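# Move bottle M9 from fridge bin to bench, shut door

## Task

Find which of the two bottles in the refrigerator's bin carries the lettering M9. If one does, lift it out and set it upright on the bench, leave the other bottle upright inside the refrigerator, and close the refrigerator door. If neither bottle reads M9, take nothing out, close the door, and press the CALL key on the operator panel until it latches down. Pressing CALL wrongly cannot be undone.

## Robot and tools

ROBOT. Two UR-style six-joint arms, left_arm and right_arm, each carrying a Robotiq 140 mm gripper whose fingers can fold, with a wrist camera. Each arm stands on its own carriage on one floor track running along y at x = 0: left_rail carries left_arm and is always the one further toward +y; right_rail carries right_arm. Arm bases sit at x = 0, y = the carriage's position_m, z = 0.04 m, facing +x.

SCENE FRAME. Fixed to the table: table top z = 0, +z up, +x the direction the arms face, +y to their left, y = 0 at the track's middle. The table starts at x = 0.17 m. Results give each gripper's end_effector_position (m, the point between closed pads), end_effector_quat_wxyz and velocities (m/s, rad/s) in this frame; these can be a few cm off, more at long reach. Gripper frame: fingers along +z, they open and close along y; a block sticks out about 10 cm toward +x.

execute_actions. Argument "actions": a list holding one action (an empty list runs nothing and returns images). Optional "cameras": names to show, ["all"], or []; by default images come only with an empty list. An action may contain:
- "rows": 1 to 15 rows, each applied for one 1/30 s step. Every row is a single list of 18 numbers in [-1, 1] covering both arms: left_arm shoulder pan, shoulder lift, elbow, wrist 1, wrist 2, wrist 3, gripper position, force_limit, speed; then the same nine for right_arm. The six joint numbers are offsets, not poses: scaled displacements from that arm's Joint targets at the start of the call (not from the previous row). 1.0 = 1.481 rad for the two shoulder joints and 2.222 rad for the elbow and three wrists. Repeating an offset in a later call moves further. Stated ranges: elbow ±3.142, all others ±6.283 rad; asking more than 0.010 rad beyond a limit refuses the call; joints clipped at a limit report "joint sent to its limit".
- Gripper numbers are absolute commands: position +1 fully open (140 mm), pads touch near -0.8, -1 closes until blocked. force_limit: about 14 N at -1, 40 N at 0, 58 N at +1 (slow close); faster closes grip much harder. speed: about 30 mm/s at -1, 140 at 0, 250 at +1. Both start at +1. To leave a gripper alone, resend its last three numbers (0 is a real command).
- "steps": 1 to 450 steps (default 15), at least one per row; after the last row the arm keeps heading to that row's target.
- "until": stop the action early when rail conditions hold, e.g. {"left_rail": {"position_status": ["!=", "moving"]}} or {"all": {"status": "ended"}}; numbers need a comparison ("=","!=","<","<=",">",">="). It does not halt the arms.
- "left_rail" / "right_rail": {"position_m": absolute carriage place in m (left_rail -0.8 to 1.5, right_rail -1.5 to 0.8), "speed_m_s" 0.01 to 1, "acceleration_factor" 0.1 to 1} or {"stop": true}. Any bad value refuses the whole call.

Order for a drive: send position_m, then wait with an until on position_status != moving, and only then place the gripper. Rows ride with the carriage. Keep carriages 0.78 m or more apart.

Joint speed is capped (2.09 rad/s shoulders, 3.14 others), motion lags commands by about 0.2 s, and big moves may need several calls; send the remainder rather than waiting.

zoom_image: {"camera": one of cam_high, cam_bench_left, cam_bench_mid, cam_bench_right, cam_left_wrist, cam_right_wrist, "region": [x0, y0, x1, y1] pixels from top-left, at most 504x504} of the latest image. Useful for reading the bottle lettering. Images are 896x504; cam_low also exists but cannot be zoomed.
zero_wrist_force: {"arm": "left_arm" or "right_arm"} tares that wrist sensor. read_manual returns licence text only. finished_scene ({"scene": 1}) ends the scene irreversibly; do it only when the result must hold with no robot help.

RESULTS. Joint positions / velocities / targets: per arm, rail (m) then the six joints (rad). Joint targets are what the offsets count from. Joint torques exclude the rail and include gravity. Wrist force/torque are in gripper axes, plus the peak since the last shown. object_status: 0 moving, 1 blocked while opening, 2 blocked while closing (a grip), 3 reached command or pads met. position_measured in counts: 3 open, 75 ≈ 100 mm, 139 ≈ 60 mm, 200 ≈ 20 mm, 230 pads touching. Rail position_status: moving, done, contact_stop, time_out, stopped, stopped_with_arm, stopped_for_other_arm, stopped_for_other_carriage; position_answer taken/not_taken. "joint command not followed" means the clearance check altered that arm's targets.

GRIPPING. Close with -1 and confirm object_status 2. Grip with the outer quarter of the pads near the fingertips; deeper grips let fingers fold and hold a narrow bottle loosely. Don't jab fingertips into surfaces. To tighten, raise force_limit and nudge position (-1 to -0.98); to loosen, reopen and close slowly.

AVOID. Net force near 150 N or joint torque at limits (elbow 136, wrists 49.1 N m) halts the arm for 10 s. Never let the arms or grippers touch or press each other. Don't drop, fling, slam the door, or knock things over; anything leaving the table, including onto the track or the strip beside it, fails the task. Keep heavy loads near the gripper's centre, avoid long stretched holds (motor heat), and let parts come to rest before release.

Each tool is called after "Call:" by a JSON object that holds its "op" and its "data", one argument or row to a line.

## Session

Call:
{"op": "execute_actions", "data": {
  "actions": []
}}

Scene clock: 0.00 s.
left_arm: end_effector_position=(+0.3563, +1.3552, +0.5790) position_measured=3 object_status=3 end_effector_quat_wxyz=(+0.000, +0.000, +1.000, +0.000) | right_arm: end_effector_position=(+0.3563, -1.2860, +0.5790) position_measured=3 object_status=3 end_effector_quat_wxyz=(+0.000, +0.000, +1.000, +0.000)
Joint positions: left_arm=[1.277 -0.28 -2.157 1.821 -1.235 -1.571 -0.281] | right_arm=[-1.365 -0.28 -2.157 1.821 -1.235 -1.571 -0.281]
Joint velocities: within noise
Joint torques (N m): no reading
Wrist force (N): no reading
Wrist torque (N m): no reading
Wrist force, peak (N): no reading
Joint targets: left_arm=[1.277 -0.280 -2.157 1.821 -1.235 -1.571 -0.281] | right_arm=[-1.365 -0.280 -2.157 1.821 -1.235 -1.571 -0.281]
Tool commands: left_gripper/position=+1.0 left_gripper/force_limit=+1.0 left_gripper/speed=+1.0 right_gripper/position=+1.0 right_gripper/force_limit=+1.0 right_gripper/speed=+1.0
left_rail: position_m=1.277 position_status=done
right_rail: position_m=-1.365 position_status=done

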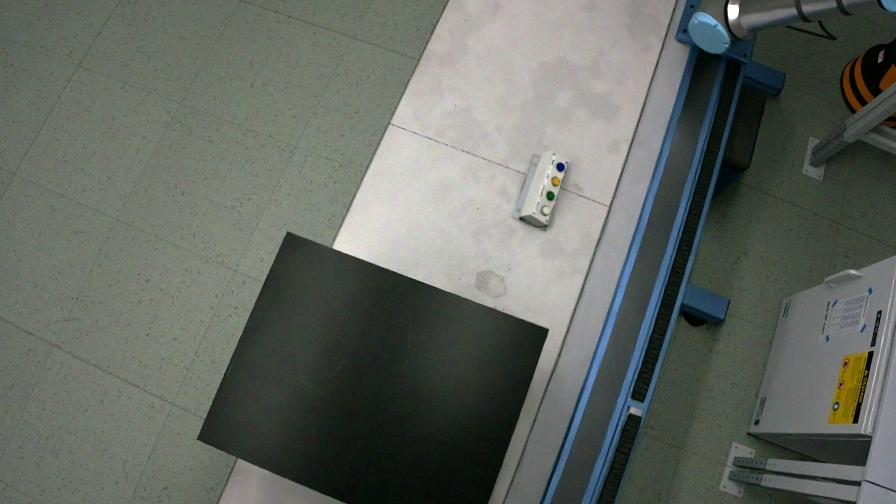

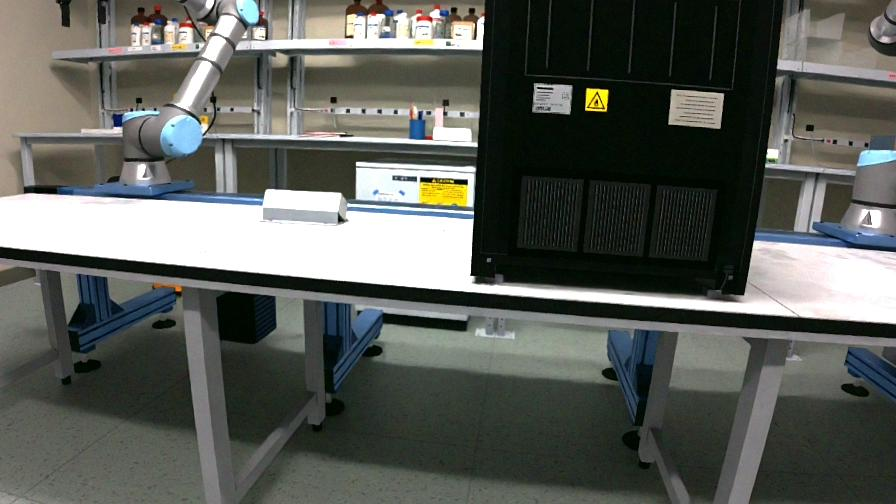

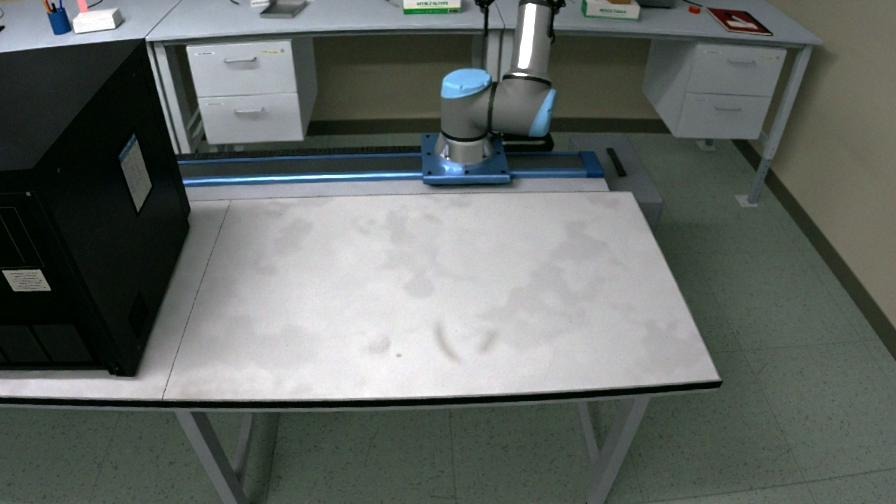

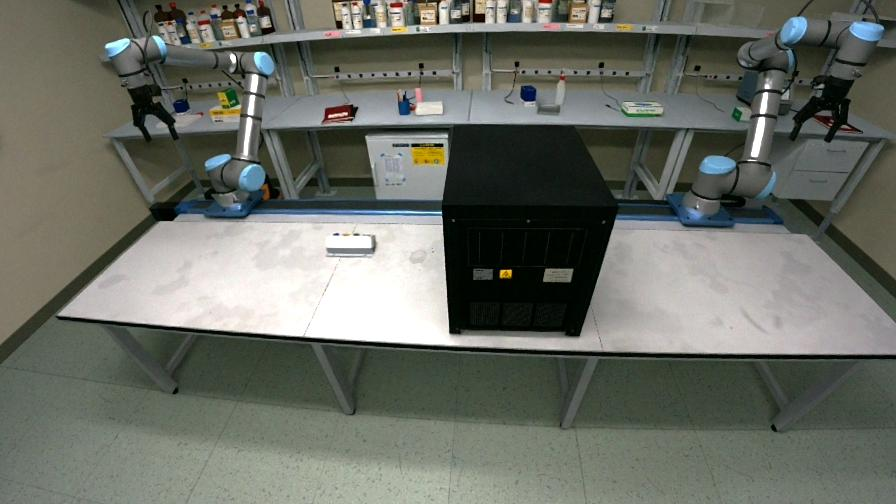

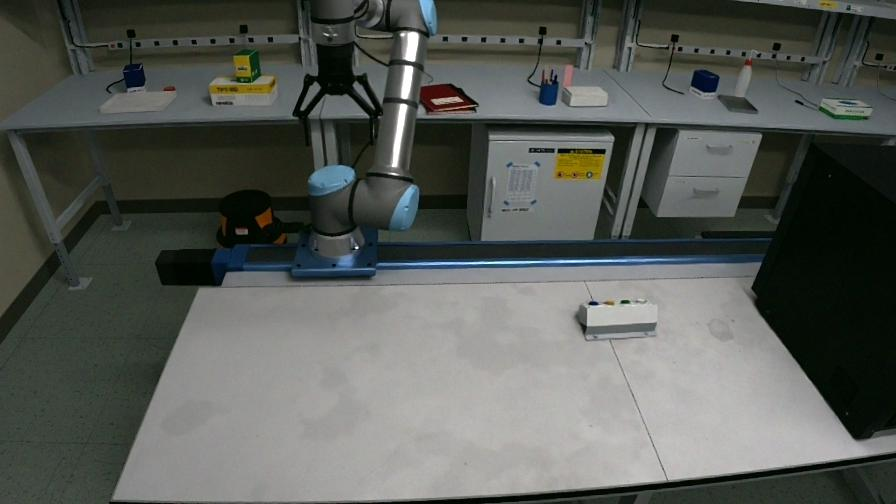

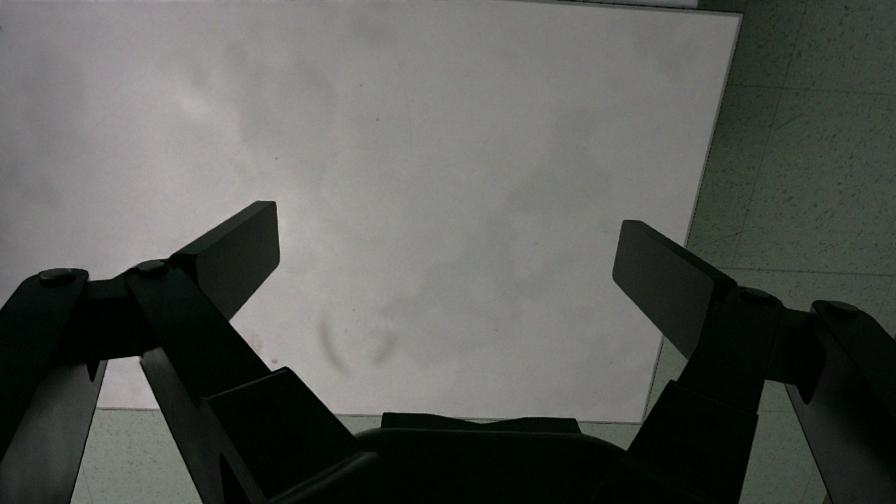

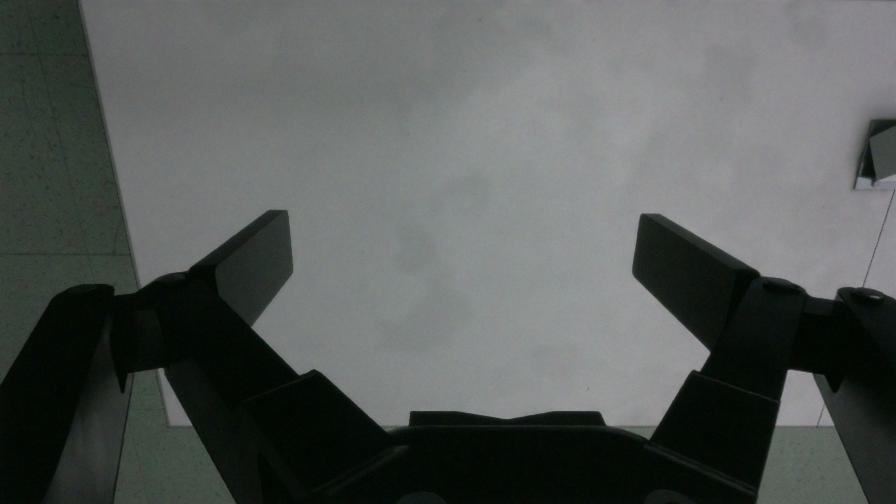

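Call:
{"op": "execute_actions", "data": {
  "actions": [
    {"rows":[[0,0,0,0,0,0,1,1,1,0.189,-0.655,0.191,-0.190,0,0.1265,1,1,1]],"steps":120,"right_rail":{"position_m":0.05},"until":{"right_rail":{"position_status":["!=","moving"]}}}
  ],
  "cameras": ["cam_right_wrist"]
}}

Scene clock: 99.63 s.
left_arm: end_effector_position=(+0.3563, +1.3552, +0.5790) position_measured=3 object_status=3 end_effector_quat_wxyz=(+0.000, +0.000, +1.000, +0.000) | right_arm: end_effector_position=(+0.0994, +0.2241, +0.5764) position_measured=3 object_status=3 end_effector_quat_wxyz=(+0.465, +0.000, +0.885, +0.000)
Joint positions: left_arm=[1.277 -0.28 -2.157 1.821 -1.235 -1.571 -0.281] | right_arm=[0.05 -0.001 -3.127 2.245 -1.657 -1.571 0.001]
Joint torques (N m): left_arm=[0.2 0.21 -47.46 -4.08 0.1 0.17] | right_arm=[17.33 46.35 -26.05 -6.2 1.39 2.2]
Wrist force (N): left_arm=[0.0 0.2 -0.2] | right_arm=[0.7 -0.1 -1.4]
Wrist torque (N m): left_arm=[0.05 0.01 0.00] | right_arm=[0.00 -0.16 0.24]
Wrist force, peak (N): left_arm=[-0.1 0.3 -0.7] | right_arm=[-11.8 -13.8 -4.3]
Joint targets: left_arm=[1.277 -0.280 -2.157 1.821 -1.235 -1.571 -0.281] | right_arm=[0.050 -0.001 -3.127 2.245 -1.657 -1.571 0.001]
left_rail: position_m=1.277 position_status=done
right_rail: position_m=0.050 position_status=done
camera_calibration:
cam_right_wrist: T_world_to_cam=[[-0.0177912, 0.999739, 0.0143422, -0.220693], [0.268049, -0.00905021, 0.963363, -0.576484], [0.963241, 0.0209838, -0.267818, 0.238785], [0, 0, 0, 1]] pos_world=[-0.0794087, 0.210407, 0.622479]
Images, in order (width x height): cam_right_wrist 896x504.

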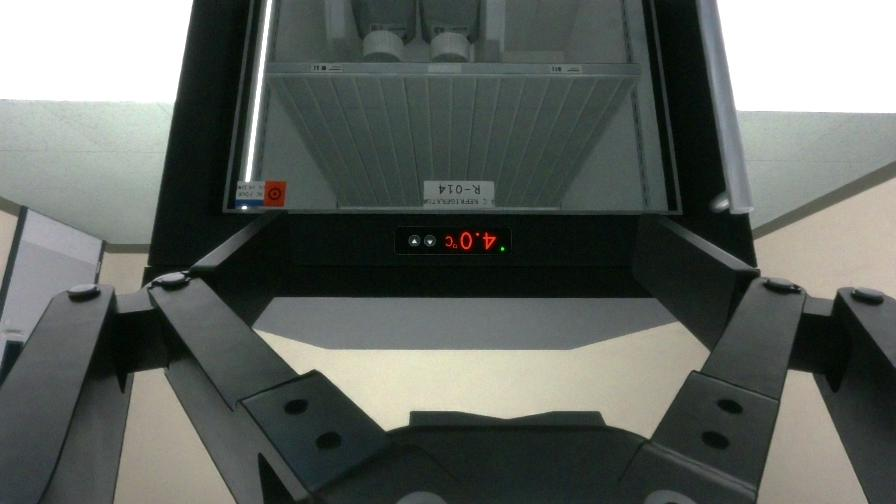

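Call:
{"op": "execute_actions", "data": {
  "actions": [
    {"right_rail":{"position_m":-0.43},"steps":60,"until":{"right_rail":{"position_status":["!=","moving"]}}}
  ]
}}

Call:
{"op": "execute_actions", "data": {
  "actions": [
    {"rows":[[0,0,0,0,0,0,1,1,1,1,0.405,0,0,0,0,1,1,1]],"steps":45}
  ]
}}

Call:
{"op": "execute_actions", "data": {
  "actions": [
    {"rows":[[0,0,0,0,0,0,1,1,1,0.0615,0.9365,0.011,-0.469,-0.706,-0.707,1,1,1]],"steps":60}
  ],
  "cameras": ["cam_right_wrist","cam_high"]
}}

Scene clock: 178.13 s.
left_arm: end_effector_position=(+0.3563, +1.3552, +0.5790) position_measured=3 object_status=3 end_effector_quat_wxyz=(+0.000, +0.000, +1.000, +0.000) | right_arm: end_effector_position=(+0.0994, -0.2559, +0.5764) position_measured=3 object_status=3 end_effector_quat_wxyz=(+0.465, +0.000, +0.885, +0.000)
Joint positions: left_arm=[1.277 -0.28 -2.157 1.821 -1.235 -1.571 -0.281] | right_arm=[-0.43 -0.001 -3.127 2.245 -1.657 -1.571 0.001]
Joint torques (N m): left_arm=[0.46 0.76 -47.74 -3.81 0.32 0.06] | right_arm=[-7.62 45.76 -25.83 -5.11 1.14 1.72]
Wrist force (N): left_arm=[0.0 0.2 -0.3] | right_arm=[0.3 -0.3 -1.2]
Wrist torque (N m): left_arm=[0.05 0.01 0.00] | right_arm=[-0.03 -0.06 0.25]
Wrist force, peak (N): left_arm=[-0.1 -0.1 -0.7] | right_arm=[0.0 3.4 -1.2]
Joint targets: left_arm=[1.277 -0.280 -2.157 1.821 -1.235 -1.571 -0.281] | right_arm=[-0.430 -0.001 -3.127 2.245 -1.657 -1.571 0.001]
Tool commands: left_gripper/position=+1.0 left_gripper/force_limit=+1.0 left_gripper/speed=+1.0 right_gripper/position=+1.0 right_gripper/force_limit=+1.0 right_gripper/speed=+1.0
left_rail: position_m=1.277 position_status=done
right_rail: position_m=-0.430 position_status=done

Scene clock: 179.83 s.
left_arm: end_effector_position=(+0.3563, +1.3552, +0.5790) position_measured=3 object_status=3 end_effector_quat_wxyz=(+0.000, +0.000, +1.000, +0.000) | right_arm: end_effector_position=(-0.1479, -0.1326, +0.4583) position_measured=3 object_status=3 end_effector_quat_wxyz=(+0.135, -0.663, +0.726, +0.124)
Joint positions: left_arm=[1.277 -0.28 -2.157 1.821 -1.235 -1.571 -0.281] | right_arm=[-0.43 1.481 -2.527 2.245 -1.657 -1.571 0.001]
Joint torques (N m): left_arm=[1.16 1.73 -47.08 -3.94 0.13 0.03] | right_arm=[24.17 41.2 -59.56 -5.68 1.12 2.2]
Wrist force (N): left_arm=[-0.2 0.2 -0.4] | right_arm=[0.0 -0.2 0.0]
Wrist torque (N m): left_arm=[0.05 0.05 0.00] | right_arm=[-0.04 -0.03 0.04]
Wrist force, peak (N): left_arm=[-0.1 0.4 -0.4] | right_arm=[-7.8 -3.4 6.8]
Joint targets: left_arm=[1.277 -0.280 -2.157 1.821 -1.235 -1.571 -0.281] | right_arm=[-0.430 1.481 -2.527 2.245 -1.657 -1.571 0.001]
left_rail: position_m=1.277 position_status=done
right_rail: position_m=-0.430 position_status=done

Scene clock: 182.03 s.
left_arm: end_effector_position=(+0.3563, +1.3552, +0.5790) position_measured=3 object_status=3 end_effector_quat_wxyz=(+0.000, +0.000, +1.000, +0.000) | right_arm: end_effector_position=(+0.1658, +0.1899, +0.2596) position_measured=3 object_status=3 end_effector_quat_wxyz=(+0.000, +0.708, +0.001, +0.706)
Joint positions: left_arm=[1.277 -0.28 -2.157 1.821 -1.235 -1.571 -0.281] | right_arm=[-0.43 1.572 -1.14 2.27 -2.699 -3.139 -1.57]
Joint torques (N m): left_arm=[0.72 0.25 -47.27 -3.81 -0.11 0.17] | right_arm=[16.03 -45.41 -35.44 -6.09 -5.29 -2.39]
Wrist force (N): left_arm=[0.0 0.0 -0.1] | right_arm=[-2.4 0.2 -0.5]
Wrist torque (N m): left_arm=[0.00 0.00 0.00] | right_arm=[0.45 0.52 -0.16]
Wrist force, peak (N): left_arm=[0.0 0.4 -0.4] | right_arm=[-12.6 -0.8 0.5]
Joint targets: left_arm=[1.277 -0.280 -2.157 1.821 -1.235 -1.571 -0.281] | right_arm=[-0.430 1.572 -1.140 2.270 -2.699 -3.139 -1.570]
left_rail: position_m=1.277 position_status=done
right_rail: position_m=-0.430 position_status=done
camera_calibration:
cam_right_wrist: T_world_to_cam=[[-0.0221622, -0.999754, 0.000109025, 0.203349], [-0.327212, 0.00715048, -0.944924, 0.301691], [0.944691, -0.0209772, -0.327291, 0.117197], [0, 0, 0, 1]] pos_world=[-0.0074909, 0.2036, 0.32341]
Images, in order (width x height): cam_high 896x504, cam_right_wrist 896x504.

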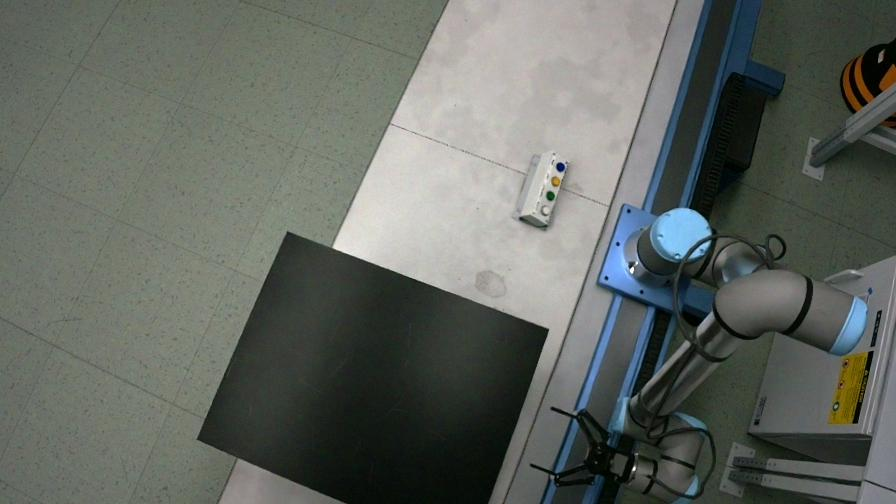

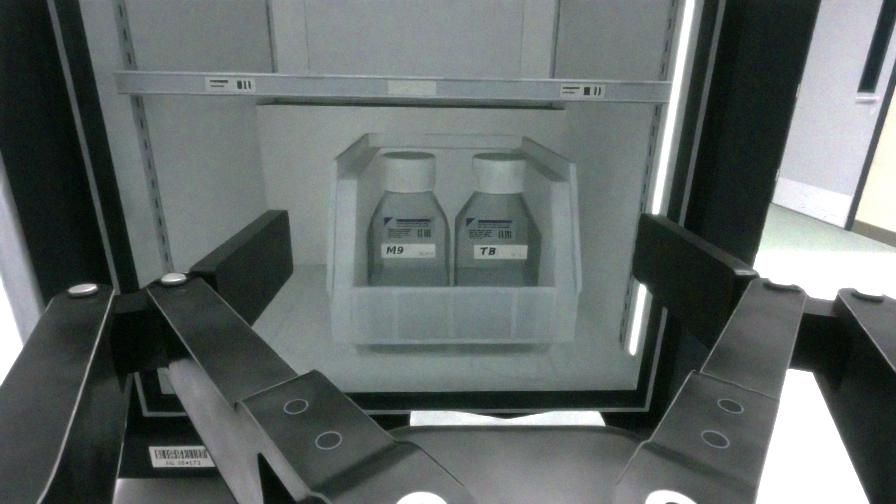

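Call:
{"op": "execute_actions", "data": {
  "actions": [
    {"right_rail":{"position_m":-1.2},"rows":[[-1,0,0,0,0,0,1,1,1,0,0,0,0,0,0,1,1,1]],"steps":50}
  ],
  "cameras": []
}}

Call:
{"op": "execute_actions", "data": {
  "actions": [
    {"left_rail":{"position_m":1.0},"rows":[[-0.3153,0.559,0.0913,0.2432,0.411,0.1265,1,1,1,0,0,0,0,0,0,1,1,1]],"steps":60}
  ],
  "cameras": ["cam_left_wrist","cam_high"]
}}

Scene clock: 251.77 s.
left_arm: end_effector_position=(+0.1101, +0.9287, +0.5790) position_measured=3 object_status=3 end_effector_quat_wxyz=(+0.000, +0.675, +0.738, +0.000) | right_arm: end_effector_position=(+0.1658, -0.5801, +0.2596) position_measured=3 object_status=3 end_effector_quat_wxyz=(+0.000, +0.708, +0.001, +0.706)
Joint positions: left_arm=[1.277 -1.762 -2.157 1.821 -1.235 -1.571 -0.281] | right_arm=[-1.2 1.572 -1.14 2.27 -2.699 -3.14 -1.57]
Joint torques (N m): left_arm=[-13.66 -14.39 -48.11 -3.74 0.08 -0.05] | right_arm=[-11.02 -67.43 -18.66 -4.52 -2.33 -2.02]
Wrist force (N): left_arm=[0.0 0.3 -0.3] | right_arm=[-2.2 0.7 -0.6]
Wrist torque (N m): left_arm=[0.08 0.04 0.01] | right_arm=[0.56 0.46 -0.15]
Wrist force, peak (N): left_arm=[1.9 9.1 -0.8] | right_arm=[-2.5 3.1 -0.8]
Joint targets: left_arm=[1.277 -1.762 -2.157 1.821 -1.235 -1.571 -0.281] | right_arm=[-1.200 1.572 -1.140 2.270 -2.699 -3.139 -1.570]
left_rail: position_m=1.277 position_status=done
right_rail: position_m=-1.200 position_status=done
No camera images: "cameras" was empty.

Scene clock: 254.20 s.
left_arm: end_effector_position=(+0.1305, +0.6833, +0.3626) position_measured=3 object_status=3 end_effector_quat_wxyz=(+0.008, +0.729, +0.052, +0.682) | right_arm: end_effector_position=(+0.1658, -0.5801, +0.2596) position_measured=3 object_status=3 end_effector_quat_wxyz=(+0.000, +0.708, +0.001, +0.706)
Joint positions: left_arm=[1.226 -2.22 -1.424 2.022 -0.703 -0.712 -0.003] | right_arm=[-1.2 1.572 -1.14 2.27 -2.699 -3.139 -1.57]
Joint torques (N m): left_arm=[14.53 -34.8 -46.62 -0.92 3.96 -1.89] | right_arm=[-14.71 -68.12 -19.47 -3.37 -1.82 -2.02]
Wrist force (N): left_arm=[-0.6 1.1 -0.3] | right_arm=[-2.0 0.8 -0.9]
Wrist torque (N m): left_arm=[0.22 0.22 0.17] | right_arm=[0.58 0.41 -0.15]
Wrist force, peak (N): left_arm=[16.5 9.0 -32.3] | right_arm=[-2.8 0.7 -1.1]
Joint targets: left_arm=[1.226 -2.220 -1.424 2.022 -0.703 -0.712 -0.003] | right_arm=[-1.200 1.572 -1.140 2.270 -2.699 -3.139 -1.570]
left_rail: position_m=1.226 position_status=stopped_for_other_arm position_answer=taken
right_rail: position_m=-1.200 position_status=done
led back after a hold (left arm): the arm was led back toward your command in small steps, so it may still be short of it.
joint command not followed: on one or more control steps a check withheld the commanded joint targets of the left arm, and it was not sent them on those steps.
cause: while a carriage moves, is told to move, or has just stopped, the clearance check judges arm commands more strictly, and it could not pass these joint targets: it found too little room between the arms, or a fault had stopped an arm; next, move the arms while the carriages stand.
camera_calibration:
cam_left_wrist: T_world_to_cam=[[0.0495125, -0.988403, 0.143555, 0.622228], [-0.393021, -0.151417, -0.906977, 0.481219], [0.918196, -0.0115135, -0.39596, 0.208881], [0, 0, 0, 1]] pos_world=[-0.0334725, 0.690281, 0.429839]
Images, in order (width x height): cam_high 896x504, cam_left_wrist 896x504.

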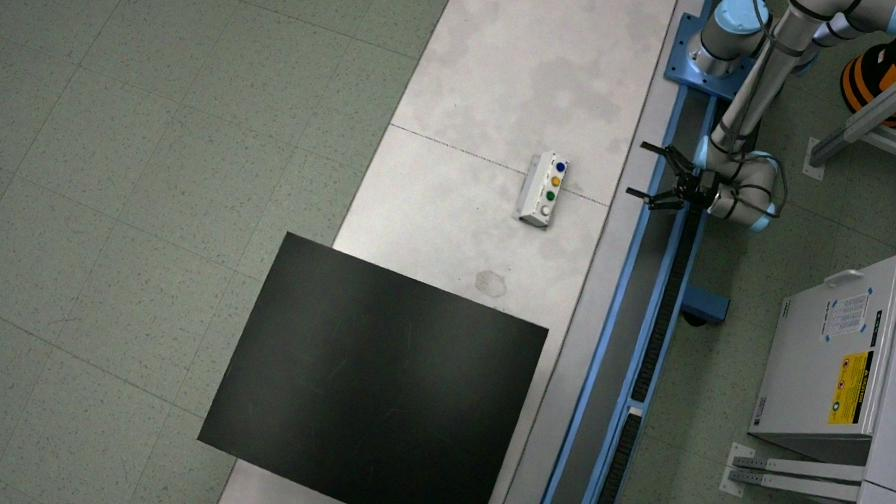

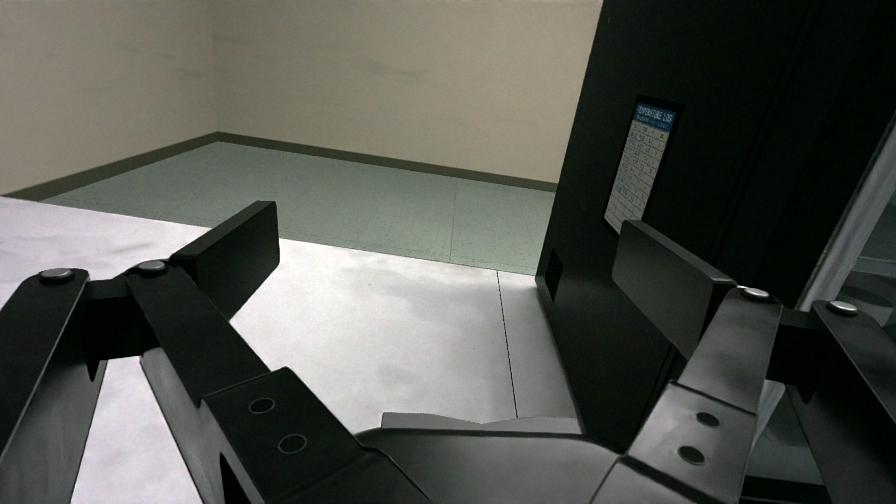

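Call:
{"op": "execute_actions", "data": {
  "actions": [
    {"left_rail":{"position_m":1.0},"steps":60,"until":{"left_rail":{"position_status":["!=","moving"]}}}
  ],
  "cameras": ["cam_left_wrist"]
}}

Scene clock: 260.23 s.
left_arm: end_effector_position=(+0.1304, +0.4573, +0.3625) position_measured=3 object_status=3 end_effector_quat_wxyz=(+0.008, +0.729, +0.052, +0.682) | right_arm: end_effector_position=(+0.1658, -0.5801, +0.2596) position_measured=3 object_status=3 end_effector_quat_wxyz=(+0.000, +0.708, +0.001, +0.706)
Joint positions: left_arm=[1 -2.22 -1.424 2.022 -0.703 -0.712 -0.003] | right_arm=[-1.2 1.572 -1.14 2.27 -2.699 -3.139 -1.57]
Joint torques (N m): left_arm=[7.04 -56.06 -35.5 1.82 1.92 -1.75] | right_arm=[-16.93 -68.29 -19.81 -2.94 -1.94 -1.32]
Wrist force (N): left_arm=[-0.6 1.3 -0.5] | right_arm=[-2.2 1.1 -0.8]
Wrist torque (N m): left_arm=[0.26 0.20 0.17] | right_arm=[0.66 0.45 -0.16]
Wrist force, peak (N): left_arm=[-1.0 3.5 -0.7] | right_arm=[-2.8 0.9 -1.0]
Joint targets: left_arm=[1.000 -2.220 -1.424 2.022 -0.703 -0.712 -0.003] | right_arm=[-1.200 1.572 -1.140 2.270 -2.699 -3.139 -1.570]
Tool commands: left_gripper/position=+1.0 left_gripper/force_limit=+1.0 left_gripper/speed=+1.0 right_gripper/position=+1.0 right_gripper/force_limit=+1.0 right_gripper/speed=+1.0
left_rail: position_m=1.000 position_status=done
right_rail: position_m=-1.200 position_status=done
camera_calibration:
cam_left_wrist: T_world_to_cam=[[0.0491689, -0.988446, 0.143379, 0.398862], [-0.392775, -0.151123, -0.907133, 0.446742], [0.918319, -0.0117131, -0.395667, 0.206169], [0, 0, 0, 1]] pos_world=[-0.0334711, 0.464181, 0.42964]
Images, in order (width x height): cam_left_wrist 896x504.

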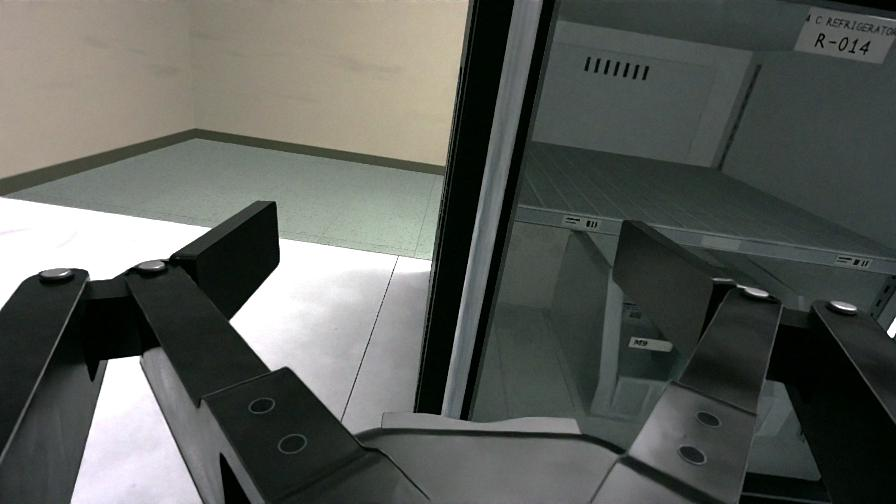

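Call:
{"op": "execute_actions", "data": {
  "actions": [
    {"rows":[[0.0927,0.0178,0.03,0.0054,0.0901,0.0014,1,1,1,0,0,0,0,0,0,1,1,1]],"steps":25}
  ],
  "cameras": ["cam_left_wrist"]
}}

Scene clock: 285.87 s.
left_arm: end_effector_position=(+0.2248, +0.4384, +0.3401) position_measured=3 object_status=3 end_effector_quat_wxyz=(+0.000, +0.707, +0.000, +0.707) | right_arm: end_effector_position=(+0.1658, -0.5801, +0.2596) position_measured=3 object_status=3 end_effector_quat_wxyz=(+0.000, +0.708, +0.001, +0.706)
Joint positions: left_arm=[1 -2.083 -1.398 2.088 -0.691 -0.512 0] | right_arm=[-1.2 1.572 -1.14 2.27 -2.699 -3.139 -1.57]
Joint torques (N m): left_arm=[13.88 -37.14 -22.76 3.86 4.14 2.08] | right_arm=[-19.82 -72.66 -19.44 -2.75 -2.3 0.15]
Wrist force (N): left_arm=[-0.5 1.6 -0.5] | right_arm=[-2.6 1.2 -0.8]
Wrist torque (N m): left_arm=[0.29 0.18 0.01] | right_arm=[0.68 0.57 -0.15]
Wrist force, peak (N): left_arm=[3.9 0.1 -16.8] | right_arm=[-3.1 0.9 -0.7]
Joint targets: left_arm=[1.000 -2.083 -1.398 2.088 -0.691 -0.512 0.000] | right_arm=[-1.200 1.572 -1.140 2.270 -2.699 -3.139 -1.570]
left_rail: position_m=1.000 position_status=done
right_rail: position_m=-1.200 position_status=done
camera_calibration:
cam_left_wrist: T_world_to_cam=[[-0.0200703, -0.997991, 0.0600894, 0.426943], [-0.337975, -0.049791, -0.939837, 0.415062], [0.940941, -0.0391715, -0.336296, 0.0971941], [0, 0, 0, 1]] pos_world=[0.0573954, 0.450559, 0.397122]
Images, in order (width x height): cam_left_wrist 896x504.

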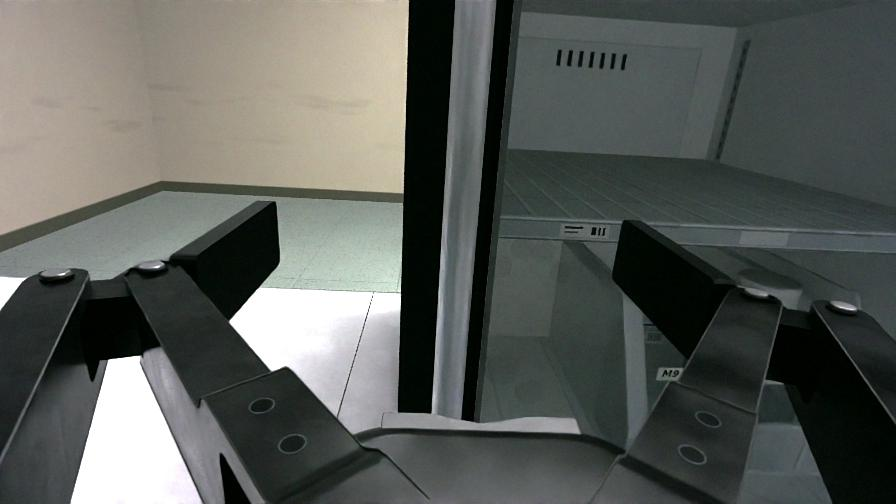

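Call:
{"op": "execute_actions", "data": {
  "actions": [
    {"rows":[[0,0,0,0,0,0,-1,-0.3,-0.7,0,0,0,0,0,0,1,1,1]],"steps":110}
  ],
  "cameras": ["cam_left_wrist"]
}}

Scene clock: 299.27 s.
left_arm: end_effector_position=(+0.2249, +0.4385, +0.3401) position_measured=200 object_status=2 end_effector_quat_wxyz=(+0.000, +0.707, +0.000, +0.707) | right_arm: end_effector_position=(+0.1658, -0.5801, +0.2596) position_measured=3 object_status=3 end_effector_quat_wxyz=(+0.000, +0.708, +0.001, +0.706)
Joint positions: left_arm=[1 -2.083 -1.398 2.088 -0.691 -0.512 0] | right_arm=[-1.2 1.572 -1.14 2.27 -2.699 -3.139 -1.57]
Joint torques (N m): left_arm=[14.12 -64.2 -23.16 3.61 -16.7 1.97] | right_arm=[-17.94 -68.07 -20.7 -2.76 -2.09 1.16]
Wrist force (N): left_arm=[-4.2 39.6 4.8] | right_arm=[-2.3 0.9 -0.9]
Wrist torque (N m): left_arm=[-0.19 0.10 -0.01] | right_arm=[0.60 0.47 -0.16]
Wrist force, peak (N): left_arm=[-4.2 39.7 5.1] | right_arm=[-2.9 1.2 -0.6]
Joint targets: left_arm=[1.000 -2.083 -1.398 2.088 -0.691 -0.512 0.000] | right_arm=[-1.200 1.572 -1.140 2.270 -2.699 -3.139 -1.570]
left_rail: position_m=1.000 position_status=done
right_rail: position_m=-1.200 position_status=done
camera_calibration:
cam_left_wrist: T_world_to_cam=[[-0.0201039, -0.997996, 0.0599956, 0.426985], [-0.337972, -0.0496915, -0.939843, 0.41502], [0.940941, -0.0391713, -0.336296, 0.0971937], [0, 0, 0, 1]] pos_world=[0.0573955, 0.450559, 0.397122]
Images, in order (width x height): cam_left_wrist 896x504.

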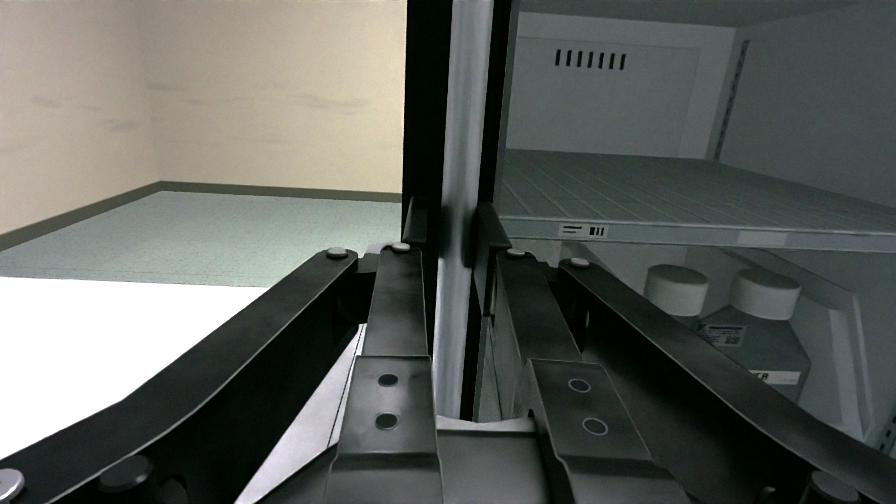

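Call:
{"op": "execute_actions", "data": {
  "actions": [
    {"rows":[[-0.001,0.004,-0.003,0.001,-0.004,0,-1,-0.3,-0.7,0,0,0,0,0,0,1,1,1],[-0.002,0.008,-0.007,0.002,-0.008,0,-1,-0.3,-0.7,0,0,0,0,0,0,1,1,1],[-0.003,0.013,-0.012,0.003,-0.013,0,-1,-0.3,-0.7,0,0,0,0,0,0,1,1,1],[-0.004,0.019,-0.017,0.0043,-0.019,0,-1,-0.3,-0.7,0,0,0,0,0,0,1,1,1],[-0.005,0.025,-0.022,0.0056,-0.025,0,-1,-0.3,-0.7,0,0,0,0,0,0,1,1,1],[-0.0063,0.031,-0.027,0.007,-0.031,0,-1,-0.3,-0.7,0,0,0,0,0,0,1,1,1],[-0.0076,0.037,-0.0325,0.0084,-0.037,0,-1,-0.3,-0.7,0,0,0,0,0,0,1,1,1],[-0.009,0.043,-0.038,0.0098,-0.043,0,-1,-0.3,-0.7,0,0,0,0,0,0,1,1,1],[-0.0105,0.05,-0.044,0.0114,-0.0505,0,-1,-0.3,-0.7,0,0,0,0,0,0,1,1,1],[-0.0118,0.0564,-0.0502,0.0129,-0.057,0,-1,-0.3,-0.7,0,0,0,0,0,0,1,1,1]],"steps":20}
  ],
  "cameras": ["cam_left_wrist"]
}}

Scene clock: 333.00 s.
left_arm: end_effector_position=(+0.1829, +0.4260, +0.3418) position_measured=210 object_status=2 end_effector_quat_wxyz=(-0.039, +0.706, +0.038, +0.706) | right_arm: end_effector_position=(+0.1658, -0.5801, +0.2596) position_measured=3 object_status=3 end_effector_quat_wxyz=(+0.000, +0.708, +0.001, +0.706)
Joint positions: left_arm=[1 -2.1 -1.314 1.977 -0.663 -0.638 0] | right_arm=[-1.2 1.572 -1.14 2.27 -2.699 -3.139 -1.57]
Joint torques (N m): left_arm=[-14.54 -55.08 -55.71 9.24 1.92 1.9] | right_arm=[-20.06 -70.21 -20.7 -2.67 -2.29 0.94]
Wrist force (N): left_arm=[-28.1 -12.2 -0.5] | right_arm=[-2.4 1.1 -0.7]
Wrist torque (N m): left_arm=[0.67 -0.63 -0.11] | right_arm=[0.65 0.50 -0.15]
Wrist force, peak (N): left_arm=[-2.8 40.7 15.5] | right_arm=[-2.8 0.9 -1.1]
Joint targets: left_arm=[1.000 -2.100 -1.314 1.977 -0.663 -0.638 0.000] | right_arm=[-1.200 1.572 -1.140 2.270 -2.699 -3.139 -1.570]
left_rail: position_m=1.000 position_status=done
right_rail: position_m=-1.200 position_status=done
camera_calibration:
cam_left_wrist: T_world_to_cam=[[0.0883799, -0.994311, 0.0594457, 0.392444], [-0.330304, -0.0855573, -0.939989, 0.415718], [0.939728, 0.063441, -0.335987, 0.0931084], [0, 0, 0, 1]] pos_world=[0.0151329, 0.419872, 0.398725]
Images, in order (width x height): cam_left_wrist 896x504.

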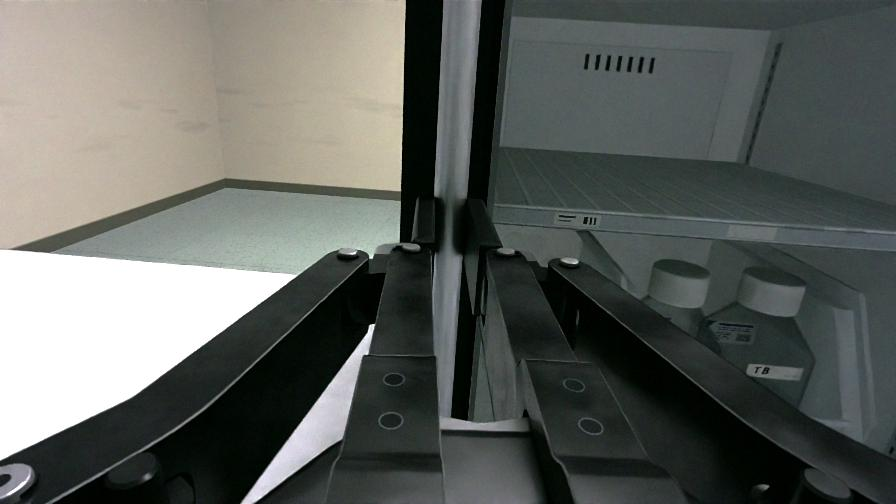

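Call:
{"op": "execute_actions", "data": {
  "actions": [
    {"rows":[[-0.002,0.008,-0.007,0.002,-0.008,0,-1,-0.3,-0.7,0,0,0,0,0,0,1,1,1],[-0.0045,0.02,-0.018,0.0047,-0.02,0,-1,-0.3,-0.7,0,0,0,0,0,0,1,1,1],[-0.007,0.032,-0.029,0.0075,-0.0325,0,-1,-0.3,-0.7,0,0,0,0,0,0,1,1,1],[-0.0095,0.044,-0.04,0.0104,-0.045,0,-1,-0.3,-0.7,0,0,0,0,0,0,1,1,1],[-0.0119,0.0561,-0.0506,0.0132,-0.0572,0,-1,-0.3,-0.7,0,0,0,0,0,0,1,1,1],[-0.0115,0.068,-0.0625,0.017,-0.066,0,-1,-0.3,-0.7,0,0,0,0,0,0,1,1,1],[-0.0108,0.08,-0.0745,0.021,-0.076,0,-1,-0.3,-0.7,0,0,0,0,0,0,1,1,1],[-0.01,0.092,-0.0868,0.0255,-0.086,0,-1,-0.3,-0.7,0,0,0,0,0,0,1,1,1],[-0.0094,0.104,-0.099,0.03,-0.096,0,-1,-0.3,-0.7,0,0,0,0,0,0,1,1,1],[-0.0087,0.116,-0.1115,0.0342,-0.106,0,-1,-0.3,-0.7,0,0,0,0,0,0,1,1,1],[-0.008,0.128,-0.1238,0.0385,-0.1155,0,-1,-0.3,-0.7,0,0,0,0,0,0,1,1,1],[-0.0073,0.14,-0.136,0.043,-0.125,0,-1,-0.3,-0.7,0,0,0,0,0,0,1,1,1],[-0.0066,0.152,-0.148,0.047,-0.134,0,-1,-0.3,-0.7,0,0,0,0,0,0,1,1,1],[-0.006,0.164,-0.16,0.0515,-0.143,0,-1,-0.3,-0.7,0,0,0,0,0,0,1,1,1],[-0.0051,0.1758,-0.173,0.0558,-0.1508,0,-1,-0.3,-0.7,0,0,0,0,0,0,1,1,1]],"steps":25}
  ],
  "cameras": ["cam_left_wrist"]
}}

Scene clock: 362.53 s.
left_arm: end_effector_position=(+0.0609, +0.3721, +0.3407) position_measured=210 object_status=2 end_effector_quat_wxyz=(-0.143, +0.693, +0.143, +0.692) | right_arm: end_effector_position=(+0.1658, -0.5801, +0.2596) position_measured=3 object_status=3 end_effector_quat_wxyz=(+0.000, +0.708, +0.001, +0.706)
Joint positions: left_arm=[1 -2.108 -1.067 1.613 -0.546 -0.945 0] | right_arm=[-1.2 1.572 -1.14 2.27 -2.699 -3.139 -1.57]
Joint torques (N m): left_arm=[0.82 -84.85 -36.56 1.83 -1.83 -0.01] | right_arm=[-16.83 -69.78 -22.22 -2.87 -2.26 1.4]
Wrist force (N): left_arm=[11.6 11.5 2.4] | right_arm=[-2.8 0.8 -0.6]
Wrist torque (N m): left_arm=[0.07 0.39 -0.12] | right_arm=[0.58 0.59 -0.15]
Wrist force, peak (N): left_arm=[9.0 129.8 8.3] | right_arm=[-2.9 1.2 -0.9]
Joint targets: left_arm=[1.000 -2.108 -1.067 1.613 -0.546 -0.945 0.000] | right_arm=[-1.200 1.572 -1.140 2.270 -2.699 -3.139 -1.570]
Tool commands: left_gripper/position=-1.0 left_gripper/force_limit=-0.301961 left_gripper/speed=-0.701961 right_gripper/position=+1.0 right_gripper/force_limit=+1.0 right_gripper/speed=+1.0
FORCE FAULT: contact force on the left arm reached its limit, and that arm stopped for 10 seconds. The contact can be on any part of that arm, not only on its tool. That arm's remaining commands of this call were not run. That arm's target is now where it stood when the stop ended, not its last command. That arm accepts commands again.
left_rail: position_m=1.000 position_status=done
right_rail: position_m=-1.200 position_status=done
camera_calibration:
cam_left_wrist: T_world_to_cam=[[0.377399, -0.924131, 0.0595932, 0.30588], [-0.290499, -0.179247, -0.939936, 0.402248], [0.879307, 0.337419, -0.336107, 0.112657], [0, 0, 0, 1]] pos_world=[-0.0976463, 0.316763, 0.397724]
Images, in order (width x height): cam_left_wrist 896x504.

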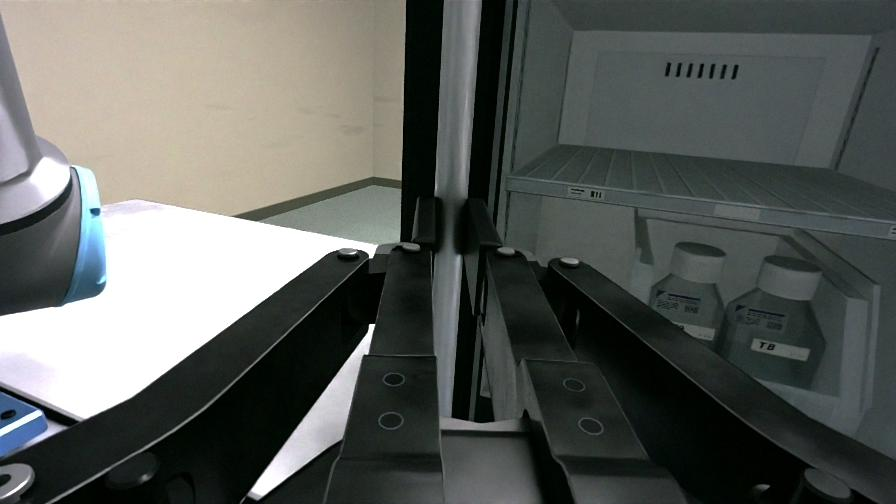

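Call:
{"op": "execute_actions", "data": {
  "actions": [
    {"rows":[[0,0,0,0,0,0,0.6,-0.3,-0.5,0,0,0,0,0,0,1,1,1]],"steps":50}
  ]
}}

Call:
{"op": "execute_actions", "data": {
  "actions": [
    {"rows":[[-0.033,0.0477,-0.0515,0.0197,-0.0215,0,0.6,-0.3,-0.5,0,0,0,0,0,0,1,1,1]],"steps":25}
  ],
  "cameras": ["cam_left_wrist","cam_high"]
}}

Scene clock: 401.53 s.
left_arm: end_effector_position=(+0.0609, +0.3721, +0.3407) position_measured=53 object_status=3 end_effector_quat_wxyz=(-0.143, +0.693, +0.143, +0.692) | right_arm: end_effector_position=(+0.1658, -0.5801, +0.2596) position_measured=3 object_status=3 end_effector_quat_wxyz=(+0.000, +0.708, +0.001, +0.706)
Joint positions: left_arm=[1 -2.108 -1.067 1.613 -0.546 -0.945 0] | right_arm=[-1.2 1.572 -1.14 2.27 -2.699 -3.139 -1.57]
Joint torques (N m): left_arm=[1.46 -85.26 -36.74 3.96 3.9 -0.05] | right_arm=[-17.28 -69.27 -22.33 -2.92 -1.67 0.93]
Wrist force (N): left_arm=[5.8 -3.4 -1.0] | right_arm=[-2.2 1.0 -0.6]
Wrist torque (N m): left_arm=[-0.82 -1.31 0.03] | right_arm=[0.62 0.45 -0.16]
Wrist force, peak (N): left_arm=[11.6 12.2 2.2] | right_arm=[-2.8 0.9 -1.1]
Joint targets: left_arm=[1.000 -2.108 -1.067 1.613 -0.546 -0.945 0.000] | right_arm=[-1.200 1.572 -1.140 2.270 -2.699 -3.139 -1.570]
left_rail: position_m=1.000 position_status=done
right_rail: position_m=-1.200 position_status=done

Scene clock: 402.57 s.
left_arm: end_effector_position=(-0.0034, +0.3436, +0.3402) position_measured=53 object_status=3 end_effector_quat_wxyz=(-0.143, +0.693, +0.143, +0.692) | right_arm: end_effector_position=(+0.1658, -0.5801, +0.2596) position_measured=3 object_status=3 end_effector_quat_wxyz=(+0.000, +0.708, +0.001, +0.706)
Joint positions: left_arm=[1 -2.157 -0.996 1.498 -0.502 -0.993 0] | right_arm=[-1.2 1.572 -1.14 2.27 -2.699 -3.139 -1.57]
Joint torques (N m): left_arm=[-13 -74.53 -48.06 4.99 -3.45 0.02] | right_arm=[-18.16 -68.72 -22.84 -2.76 -2.23 0.94]
Wrist force (N): left_arm=[5.8 -3.7 -1.0] | right_arm=[-1.8 1.0 -0.8]
Wrist torque (N m): left_arm=[-0.87 -1.30 0.06] | right_arm=[0.63 0.39 -0.15]
Wrist force, peak (N): left_arm=[7.9 -3.6 11.1] | right_arm=[-2.7 0.7 -0.6]
Joint targets: left_arm=[1.000 -2.157 -0.996 1.498 -0.502 -0.993 0.000] | right_arm=[-1.200 1.572 -1.140 2.270 -2.699 -3.139 -1.570]
left_rail: position_m=1.000 position_status=done
right_rail: position_m=-1.200 position_status=done
camera_calibration:
cam_left_wrist: T_world_to_cam=[[0.376324, -0.924573, 0.0595341, 0.304004], [-0.29072, -0.178854, -0.939943, 0.377786], [0.879694, 0.336415, -0.336099, 0.17889], [0, 0, 0, 1]] pos_world=[-0.161943, 0.288461, 0.397124]
Images, in order (width x height): cam_high 896x504, cam_left_wrist 896x504.

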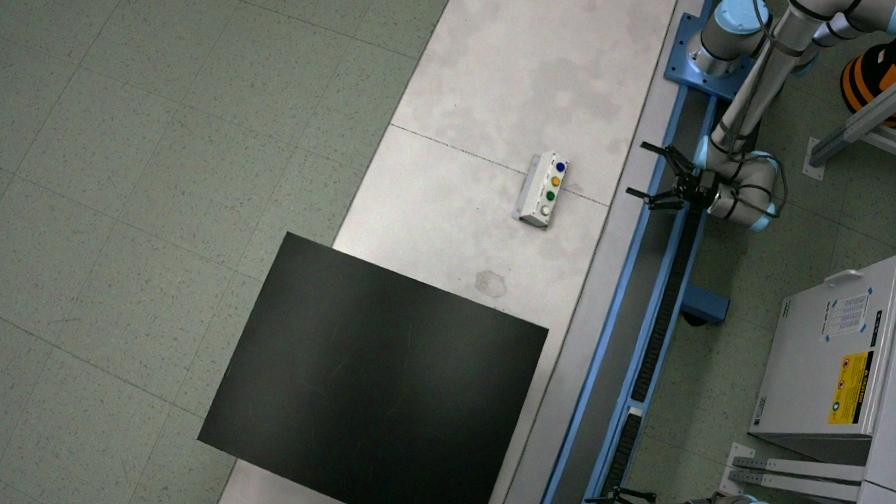

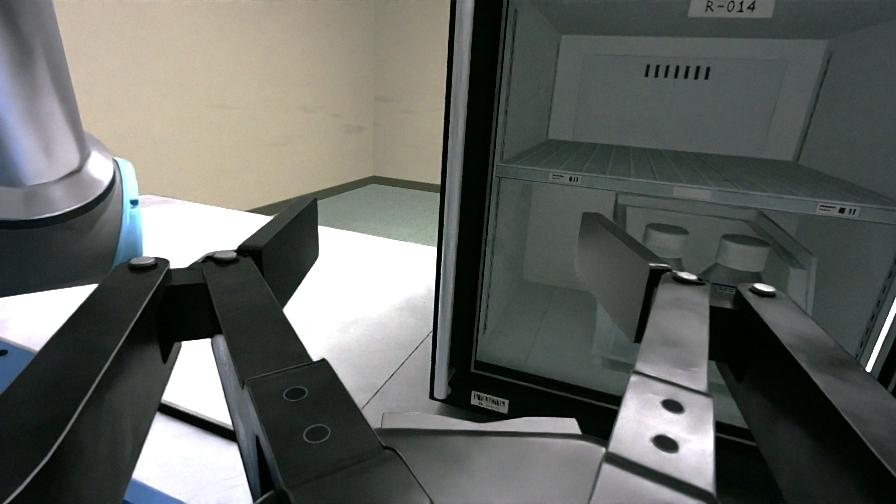

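Call:
{"op": "zoom_image", "data": {
  "camera": "cam_left_wrist",
  "region": [400, 150, 660, 430]
}}

Scaled by 1.800 from the camera's 896x504 image, which has a finer 1280x720 frame.

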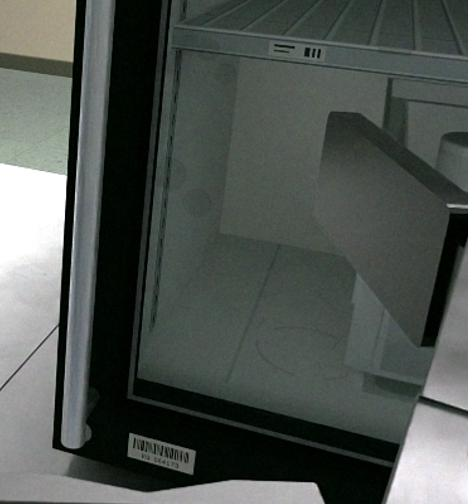

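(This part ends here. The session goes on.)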